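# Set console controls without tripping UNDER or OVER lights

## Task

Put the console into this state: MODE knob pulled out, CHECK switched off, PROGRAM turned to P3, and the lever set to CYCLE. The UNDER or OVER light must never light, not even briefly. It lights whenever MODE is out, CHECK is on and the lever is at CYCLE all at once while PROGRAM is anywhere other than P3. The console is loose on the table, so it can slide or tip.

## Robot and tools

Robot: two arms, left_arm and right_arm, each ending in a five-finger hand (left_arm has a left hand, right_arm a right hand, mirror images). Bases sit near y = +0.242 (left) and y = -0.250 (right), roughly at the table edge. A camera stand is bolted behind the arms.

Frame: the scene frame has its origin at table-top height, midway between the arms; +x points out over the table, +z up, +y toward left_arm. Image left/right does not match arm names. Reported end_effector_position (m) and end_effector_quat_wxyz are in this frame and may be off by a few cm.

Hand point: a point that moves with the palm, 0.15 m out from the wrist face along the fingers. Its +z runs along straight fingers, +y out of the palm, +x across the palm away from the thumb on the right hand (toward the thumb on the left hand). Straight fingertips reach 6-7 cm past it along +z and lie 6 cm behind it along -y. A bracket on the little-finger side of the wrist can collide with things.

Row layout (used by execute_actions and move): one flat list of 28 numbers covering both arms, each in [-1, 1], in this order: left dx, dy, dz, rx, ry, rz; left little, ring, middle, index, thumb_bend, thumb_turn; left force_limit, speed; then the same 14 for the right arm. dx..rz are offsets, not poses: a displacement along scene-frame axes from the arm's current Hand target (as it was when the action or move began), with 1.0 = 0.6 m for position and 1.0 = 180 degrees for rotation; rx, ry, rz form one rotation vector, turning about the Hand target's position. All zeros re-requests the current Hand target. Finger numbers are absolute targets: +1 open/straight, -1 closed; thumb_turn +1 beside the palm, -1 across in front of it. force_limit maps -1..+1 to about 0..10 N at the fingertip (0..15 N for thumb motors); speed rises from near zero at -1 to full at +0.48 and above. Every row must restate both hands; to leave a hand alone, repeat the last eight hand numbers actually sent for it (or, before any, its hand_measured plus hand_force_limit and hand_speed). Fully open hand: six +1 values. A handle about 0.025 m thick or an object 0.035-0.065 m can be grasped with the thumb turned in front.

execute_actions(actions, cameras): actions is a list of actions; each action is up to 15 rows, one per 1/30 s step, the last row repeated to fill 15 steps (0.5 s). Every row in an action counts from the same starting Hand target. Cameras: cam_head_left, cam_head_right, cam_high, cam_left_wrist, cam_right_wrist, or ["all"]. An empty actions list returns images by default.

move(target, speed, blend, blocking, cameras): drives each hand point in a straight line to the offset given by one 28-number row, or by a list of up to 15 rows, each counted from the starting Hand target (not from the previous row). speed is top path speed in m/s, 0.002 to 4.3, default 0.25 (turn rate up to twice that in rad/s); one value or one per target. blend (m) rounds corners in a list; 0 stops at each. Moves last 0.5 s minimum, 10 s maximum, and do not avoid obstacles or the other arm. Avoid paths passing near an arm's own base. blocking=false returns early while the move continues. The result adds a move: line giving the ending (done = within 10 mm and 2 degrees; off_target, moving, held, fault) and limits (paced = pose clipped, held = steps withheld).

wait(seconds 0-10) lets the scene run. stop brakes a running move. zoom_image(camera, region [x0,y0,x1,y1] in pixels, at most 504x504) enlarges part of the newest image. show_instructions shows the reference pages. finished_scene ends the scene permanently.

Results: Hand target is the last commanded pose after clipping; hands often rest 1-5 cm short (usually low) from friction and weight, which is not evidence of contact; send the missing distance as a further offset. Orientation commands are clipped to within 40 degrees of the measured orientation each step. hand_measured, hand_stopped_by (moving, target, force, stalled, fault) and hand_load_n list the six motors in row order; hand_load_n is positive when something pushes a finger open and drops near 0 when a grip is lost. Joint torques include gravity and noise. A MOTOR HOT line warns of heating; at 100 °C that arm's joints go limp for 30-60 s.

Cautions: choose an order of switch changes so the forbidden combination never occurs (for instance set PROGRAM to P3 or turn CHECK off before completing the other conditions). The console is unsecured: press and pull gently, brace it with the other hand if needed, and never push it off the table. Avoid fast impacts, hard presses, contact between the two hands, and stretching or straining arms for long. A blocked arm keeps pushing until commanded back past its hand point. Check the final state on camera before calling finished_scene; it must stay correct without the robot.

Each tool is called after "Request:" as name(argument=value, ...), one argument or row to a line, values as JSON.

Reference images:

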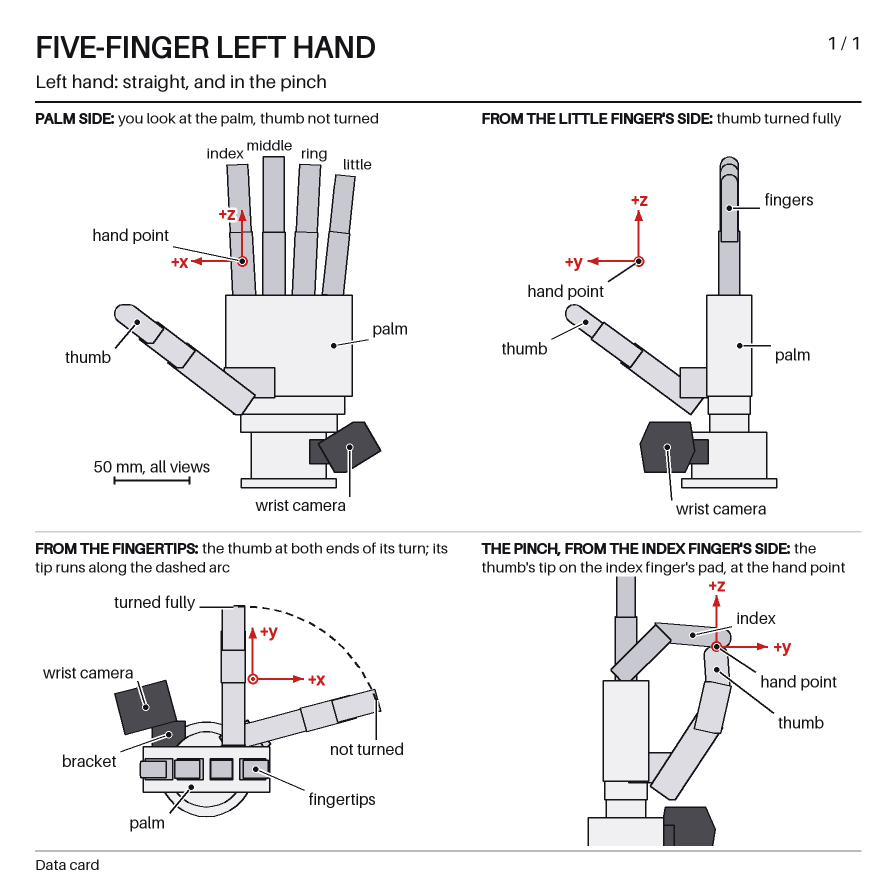

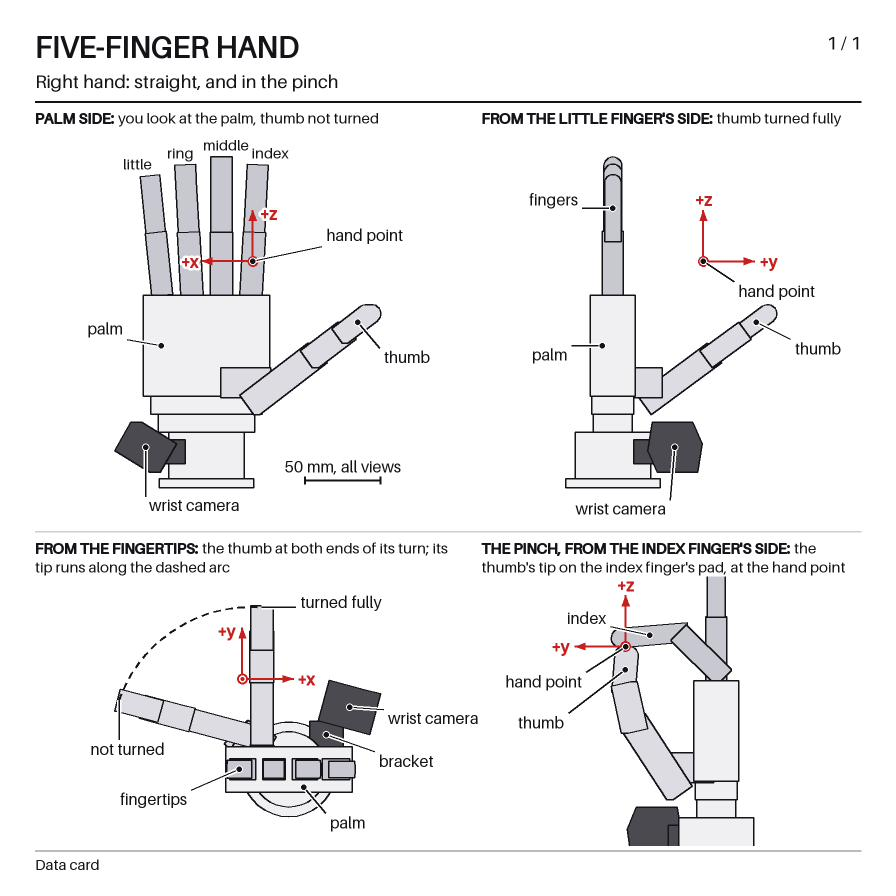

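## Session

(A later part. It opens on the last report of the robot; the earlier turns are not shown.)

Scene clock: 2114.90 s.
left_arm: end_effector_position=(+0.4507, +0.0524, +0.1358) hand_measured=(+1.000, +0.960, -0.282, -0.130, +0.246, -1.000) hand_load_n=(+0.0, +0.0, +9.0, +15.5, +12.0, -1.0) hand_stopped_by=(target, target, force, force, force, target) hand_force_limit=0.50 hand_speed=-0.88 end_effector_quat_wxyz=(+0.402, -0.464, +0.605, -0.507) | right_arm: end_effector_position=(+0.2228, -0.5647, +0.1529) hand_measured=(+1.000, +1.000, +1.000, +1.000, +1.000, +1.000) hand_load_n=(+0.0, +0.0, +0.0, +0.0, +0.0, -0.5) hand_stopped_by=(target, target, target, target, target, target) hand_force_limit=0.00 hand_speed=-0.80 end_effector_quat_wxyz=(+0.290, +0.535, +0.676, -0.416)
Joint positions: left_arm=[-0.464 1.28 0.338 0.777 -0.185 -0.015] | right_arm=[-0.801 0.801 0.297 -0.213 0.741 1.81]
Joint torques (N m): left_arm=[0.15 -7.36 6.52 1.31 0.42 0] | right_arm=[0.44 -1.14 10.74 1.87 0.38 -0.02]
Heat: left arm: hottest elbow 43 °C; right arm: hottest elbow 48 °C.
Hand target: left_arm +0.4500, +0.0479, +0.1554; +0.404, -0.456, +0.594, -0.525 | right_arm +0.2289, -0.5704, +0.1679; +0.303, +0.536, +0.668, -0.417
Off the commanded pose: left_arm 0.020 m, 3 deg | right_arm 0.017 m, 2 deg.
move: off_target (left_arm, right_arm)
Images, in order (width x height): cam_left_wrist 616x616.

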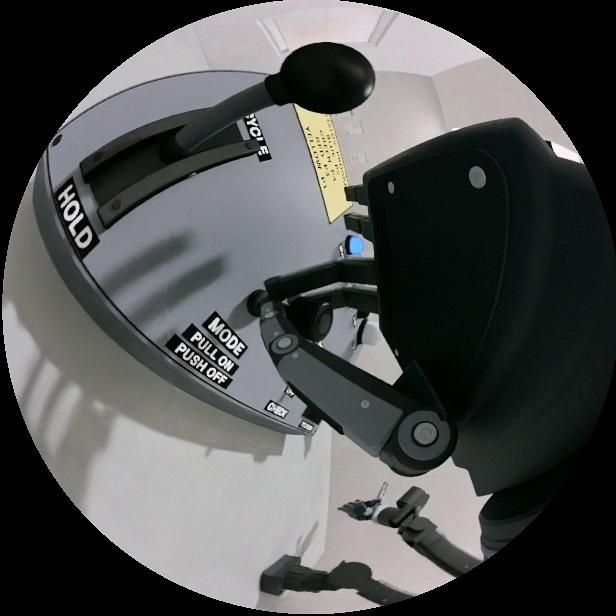

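Request:
move(
  target=[0,0,-0.008,0,0,0,1,0.96,0.5,0.5,0.6,-1,0.5,-0.7,0,0,0,0,0,0,1,1,1,1,1,1,0,-0.8],
  speed=0.04,
  cameras=["all"],
)

Request:
zoom_image(
  camera="cam_high",
  region=[190, 180, 450, 290],
)

Request:
zoom_image(
  camera="cam_left_wrist",
  region=[200, 220, 380, 370],
)

Scene clock: 2122.83 s.
left_arm: end_effector_position=(+0.4485, +0.0518, +0.1413) hand_measured=(+1.000, +0.960, +0.500, +0.500, +0.600, -1.000) hand_load_n=(+0.0, +0.0, +0.0, +0.0, +0.0, +0.0) hand_stopped_by=(target, target, target, target, target, target) hand_force_limit=0.50 hand_speed=-0.70 end_effector_quat_wxyz=(+0.402, -0.460, +0.603, -0.513) | right_arm: end_effector_position=(+0.2228, -0.5647, +0.1529) hand_measured=(+1.000, +1.000, +1.000, +1.000, +1.000, +1.000) hand_load_n=(+0.0, +0.0, +0.0, +0.0, +0.0, +0.0) hand_stopped_by=(target, target, target, target, target, target) hand_force_limit=0.00 hand_speed=-0.80 end_effector_quat_wxyz=(+0.290, +0.535, +0.676, -0.416)
Joint positions: left_arm=[-0.464 1.261 0.333 0.776 -0.178 -0.015] | right_arm=[-0.801 0.801 0.297 -0.213 0.741 1.81]
Joint torques (N m): left_arm=[-0.21 -4.42 6.79 2.37 0.11 0.02] | right_arm=[0.56 -1.03 10.7 1.88 0.39 -0.01]
Heat: left arm: hottest elbow 43 °C; right arm: hottest elbow 48 °C.
Hand target: left_arm +0.4500, +0.0479, +0.1507; +0.404, -0.456, +0.594, -0.525 | right_arm +0.2289, -0.5704, +0.1679; +0.303, +0.536, +0.668, -0.417
Off the commanded pose: left_arm 0.010 m, 2 deg | right_arm 0.017 m, 2 deg.
move: off_target (right_arm)

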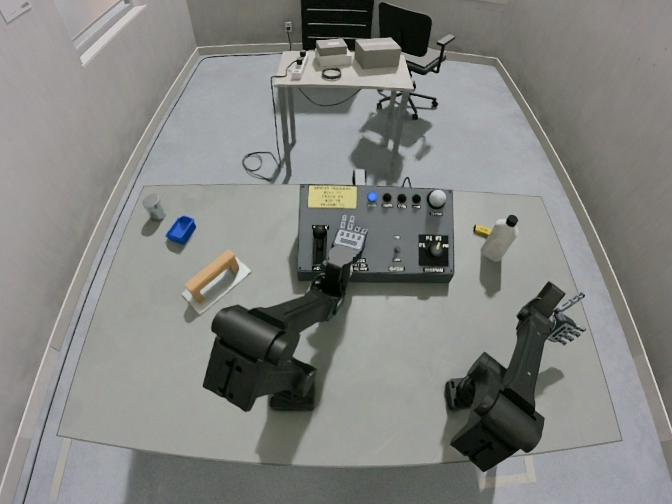

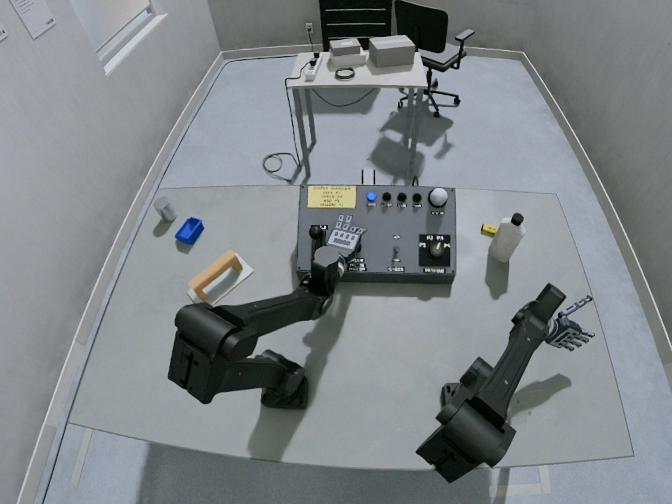

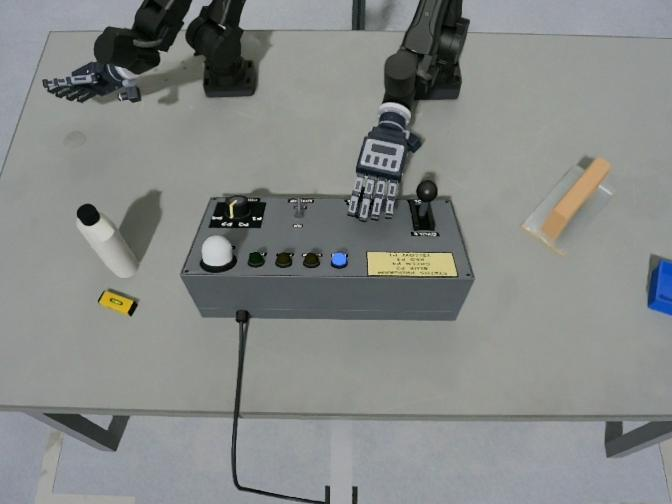

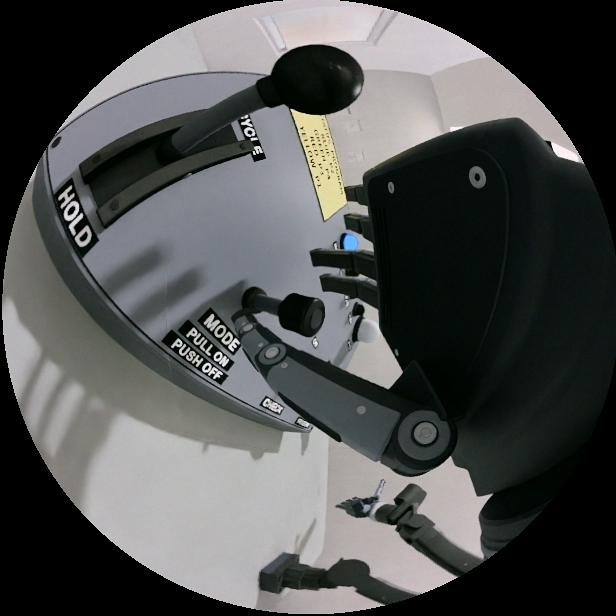

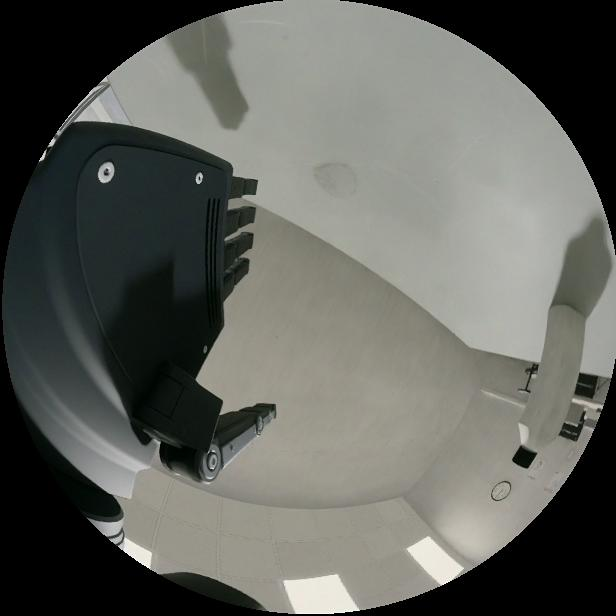

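Scaled by 1.938.

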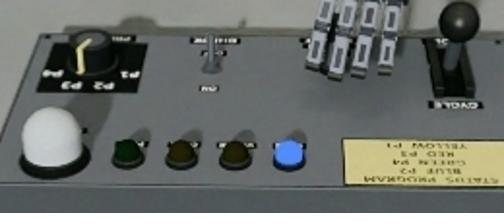

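Scaled by 2.800 from the camera's 616x616 image, which has a finer 880x880 frame.

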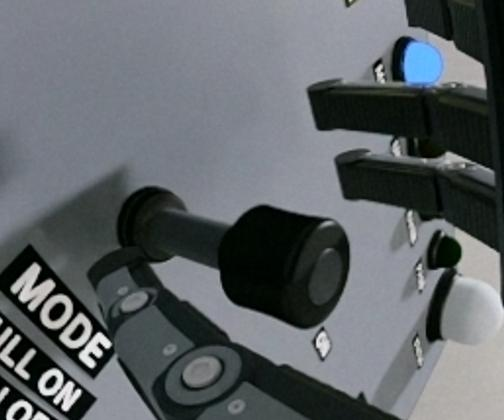

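Request:
move(
  target=[
    [-0.045,0,0.12,0,0,0,1,0.96,0.65,0.6,0.75,-1,0.5,-0.6,0,0,0,0,0,0,1,1,1,1,1,1,0,-0.8],
    [-0.2,0.02,0.2,0,0,0,1,0.96,0.65,0.6,0.75,-1,0.5,-0.6,0,0,0,0,0,0,1,1,1,1,1,1,0,-0.8],
  ],
  speed=0.08,
  blend=[0.02,0],
  cameras=["all"],
)

Request:
zoom_image(
  camera="cam_high",
  region=[190, 180, 330, 280],
)

Request:
zoom_image(
  camera="cam_high",
  region=[320, 170, 480, 280],
)

Request:
zoom_image(
  camera="cam_head_right",
  region=[290, 180, 470, 300],
)

Request:
zoom_image(
  camera="cam_head_left",
  region=[290, 180, 470, 300],
)

Scene clock: 2138.23 s.
left_arm: end_effector_position=(+0.3291, +0.0690, +0.2417) hand_measured=(+1.000, +0.960, +0.650, +0.600, +0.750, -1.000) hand_load_n=(+0.0, +0.0, +0.0, +0.0, +0.0, +0.0) hand_stopped_by=(target, target, target, target, target, target) hand_force_limit=0.50 hand_speed=-0.60 end_effector_quat_wxyz=(+0.406, -0.461, +0.608, -0.503) | right_arm: end_effector_position=(+0.2228, -0.5647, +0.1529) hand_measured=(+1.000, +1.000, +1.000, +1.000, +1.000, +1.000) hand_load_n=(+0.0, +0.0, +0.0, +0.0, +0.0, -0.5) hand_stopped_by=(target, target, target, target, target, target) hand_force_limit=0.00 hand_speed=-0.80 end_effector_quat_wxyz=(+0.290, +0.535, +0.676, -0.416)
Joint positions: left_arm=[-0.694 0.455 0.333 -0.057 -0.414 -0.042] | right_arm=[-0.801 0.801 0.297 -0.213 0.741 1.81]
Joint torques (N m): left_arm=[-1.85 0.67 13.55 1.33 -0.03 0.02] | right_arm=[0.67 -1.08 10.77 1.85 0.41 -0.01]
Heat: left arm: hottest elbow 42 °C; right arm: hottest elbow 48 °C.
Hand target: left_arm +0.3300, +0.0599, +0.2707; +0.404, -0.456, +0.594, -0.525 | right_arm +0.2289, -0.5704, +0.1679; +0.303, +0.536, +0.668, -0.417
Off the commanded pose: left_arm 0.030 m, 3 deg | right_arm 0.017 m, 2 deg.
move: off_target (left_arm, right_arm)

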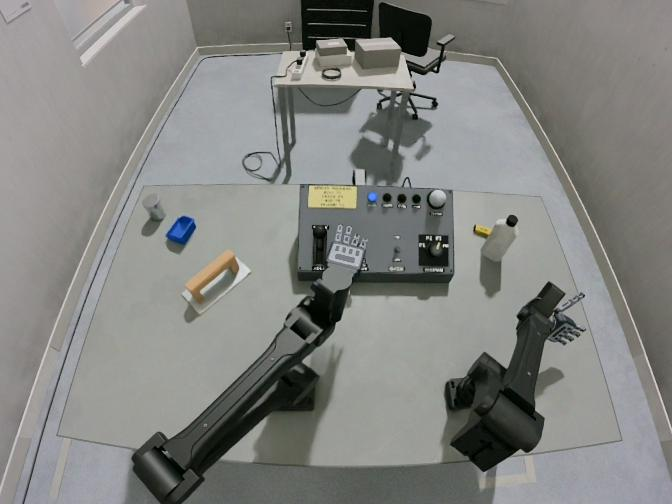

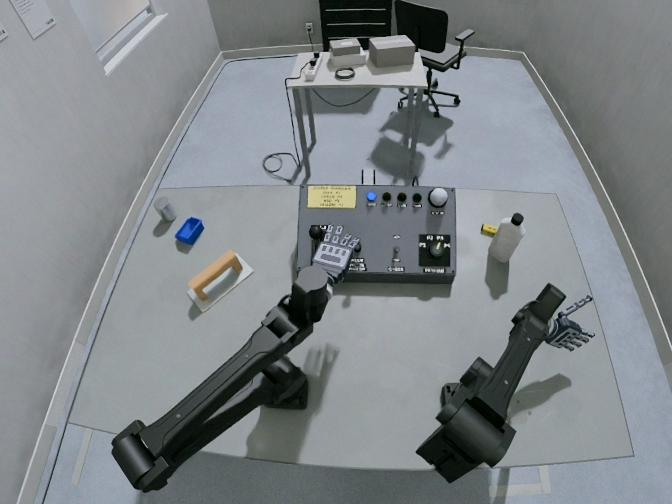

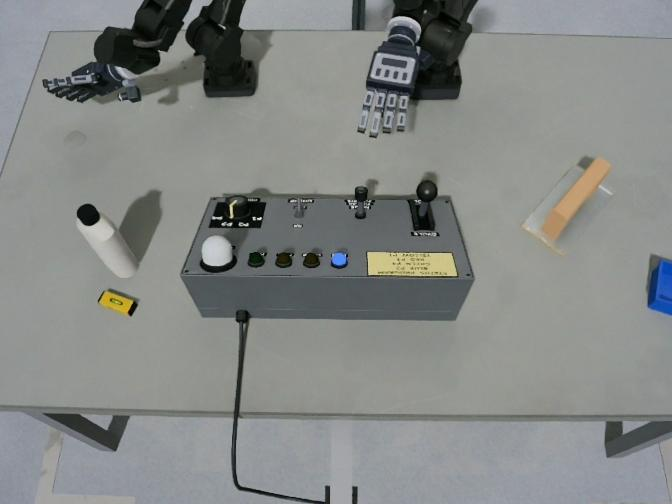

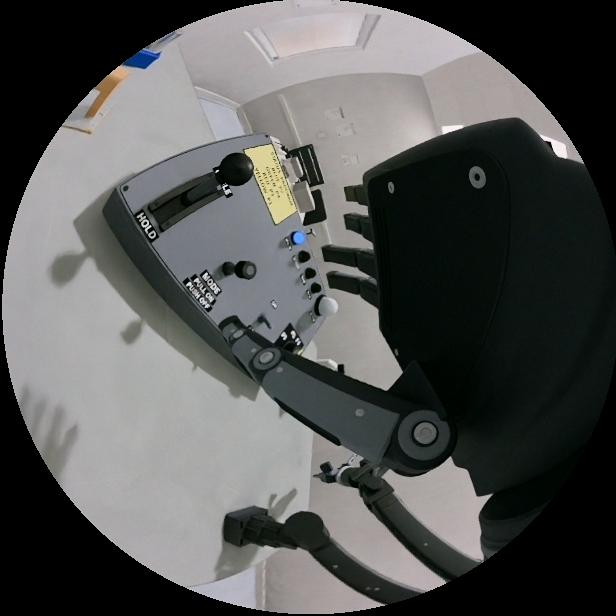

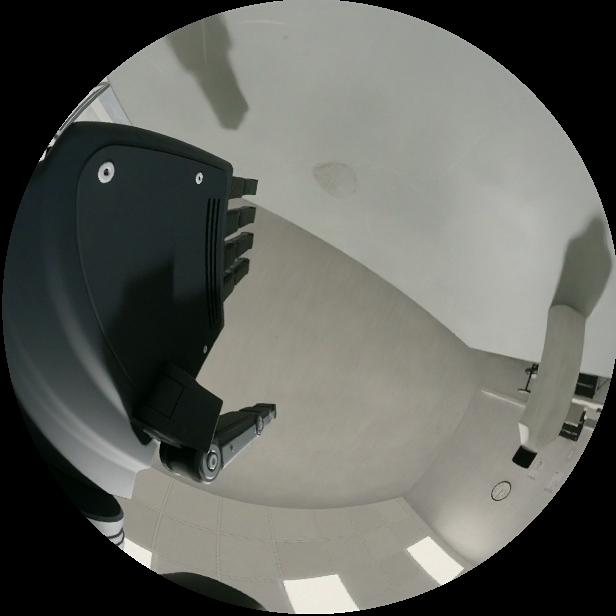

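Scaled by 3.600.

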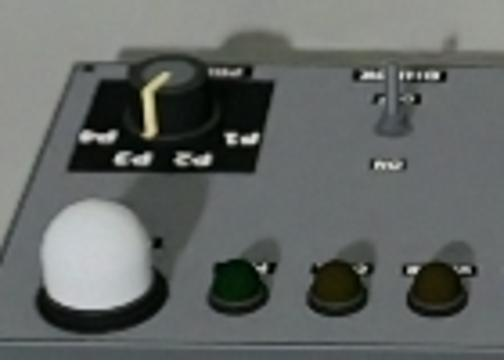

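Scaled by 3.150.

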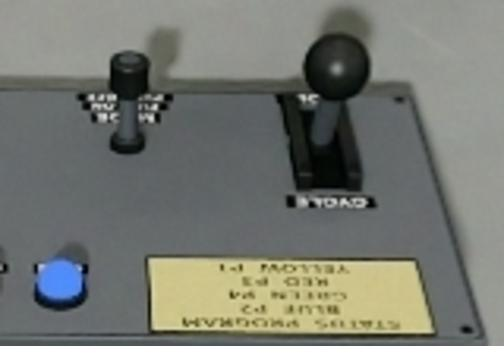

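Scaled by 2.800.

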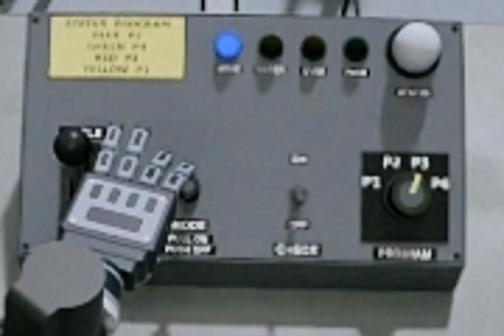

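Scaled by 2.800.

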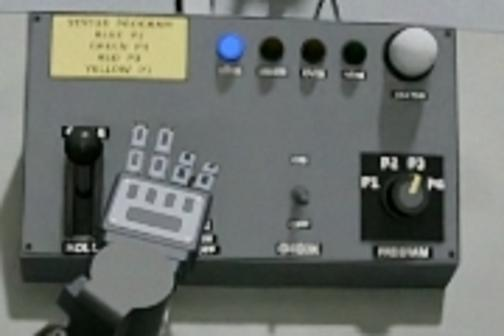

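Request:
finished_scene(
)

The scene is finished: the task was done.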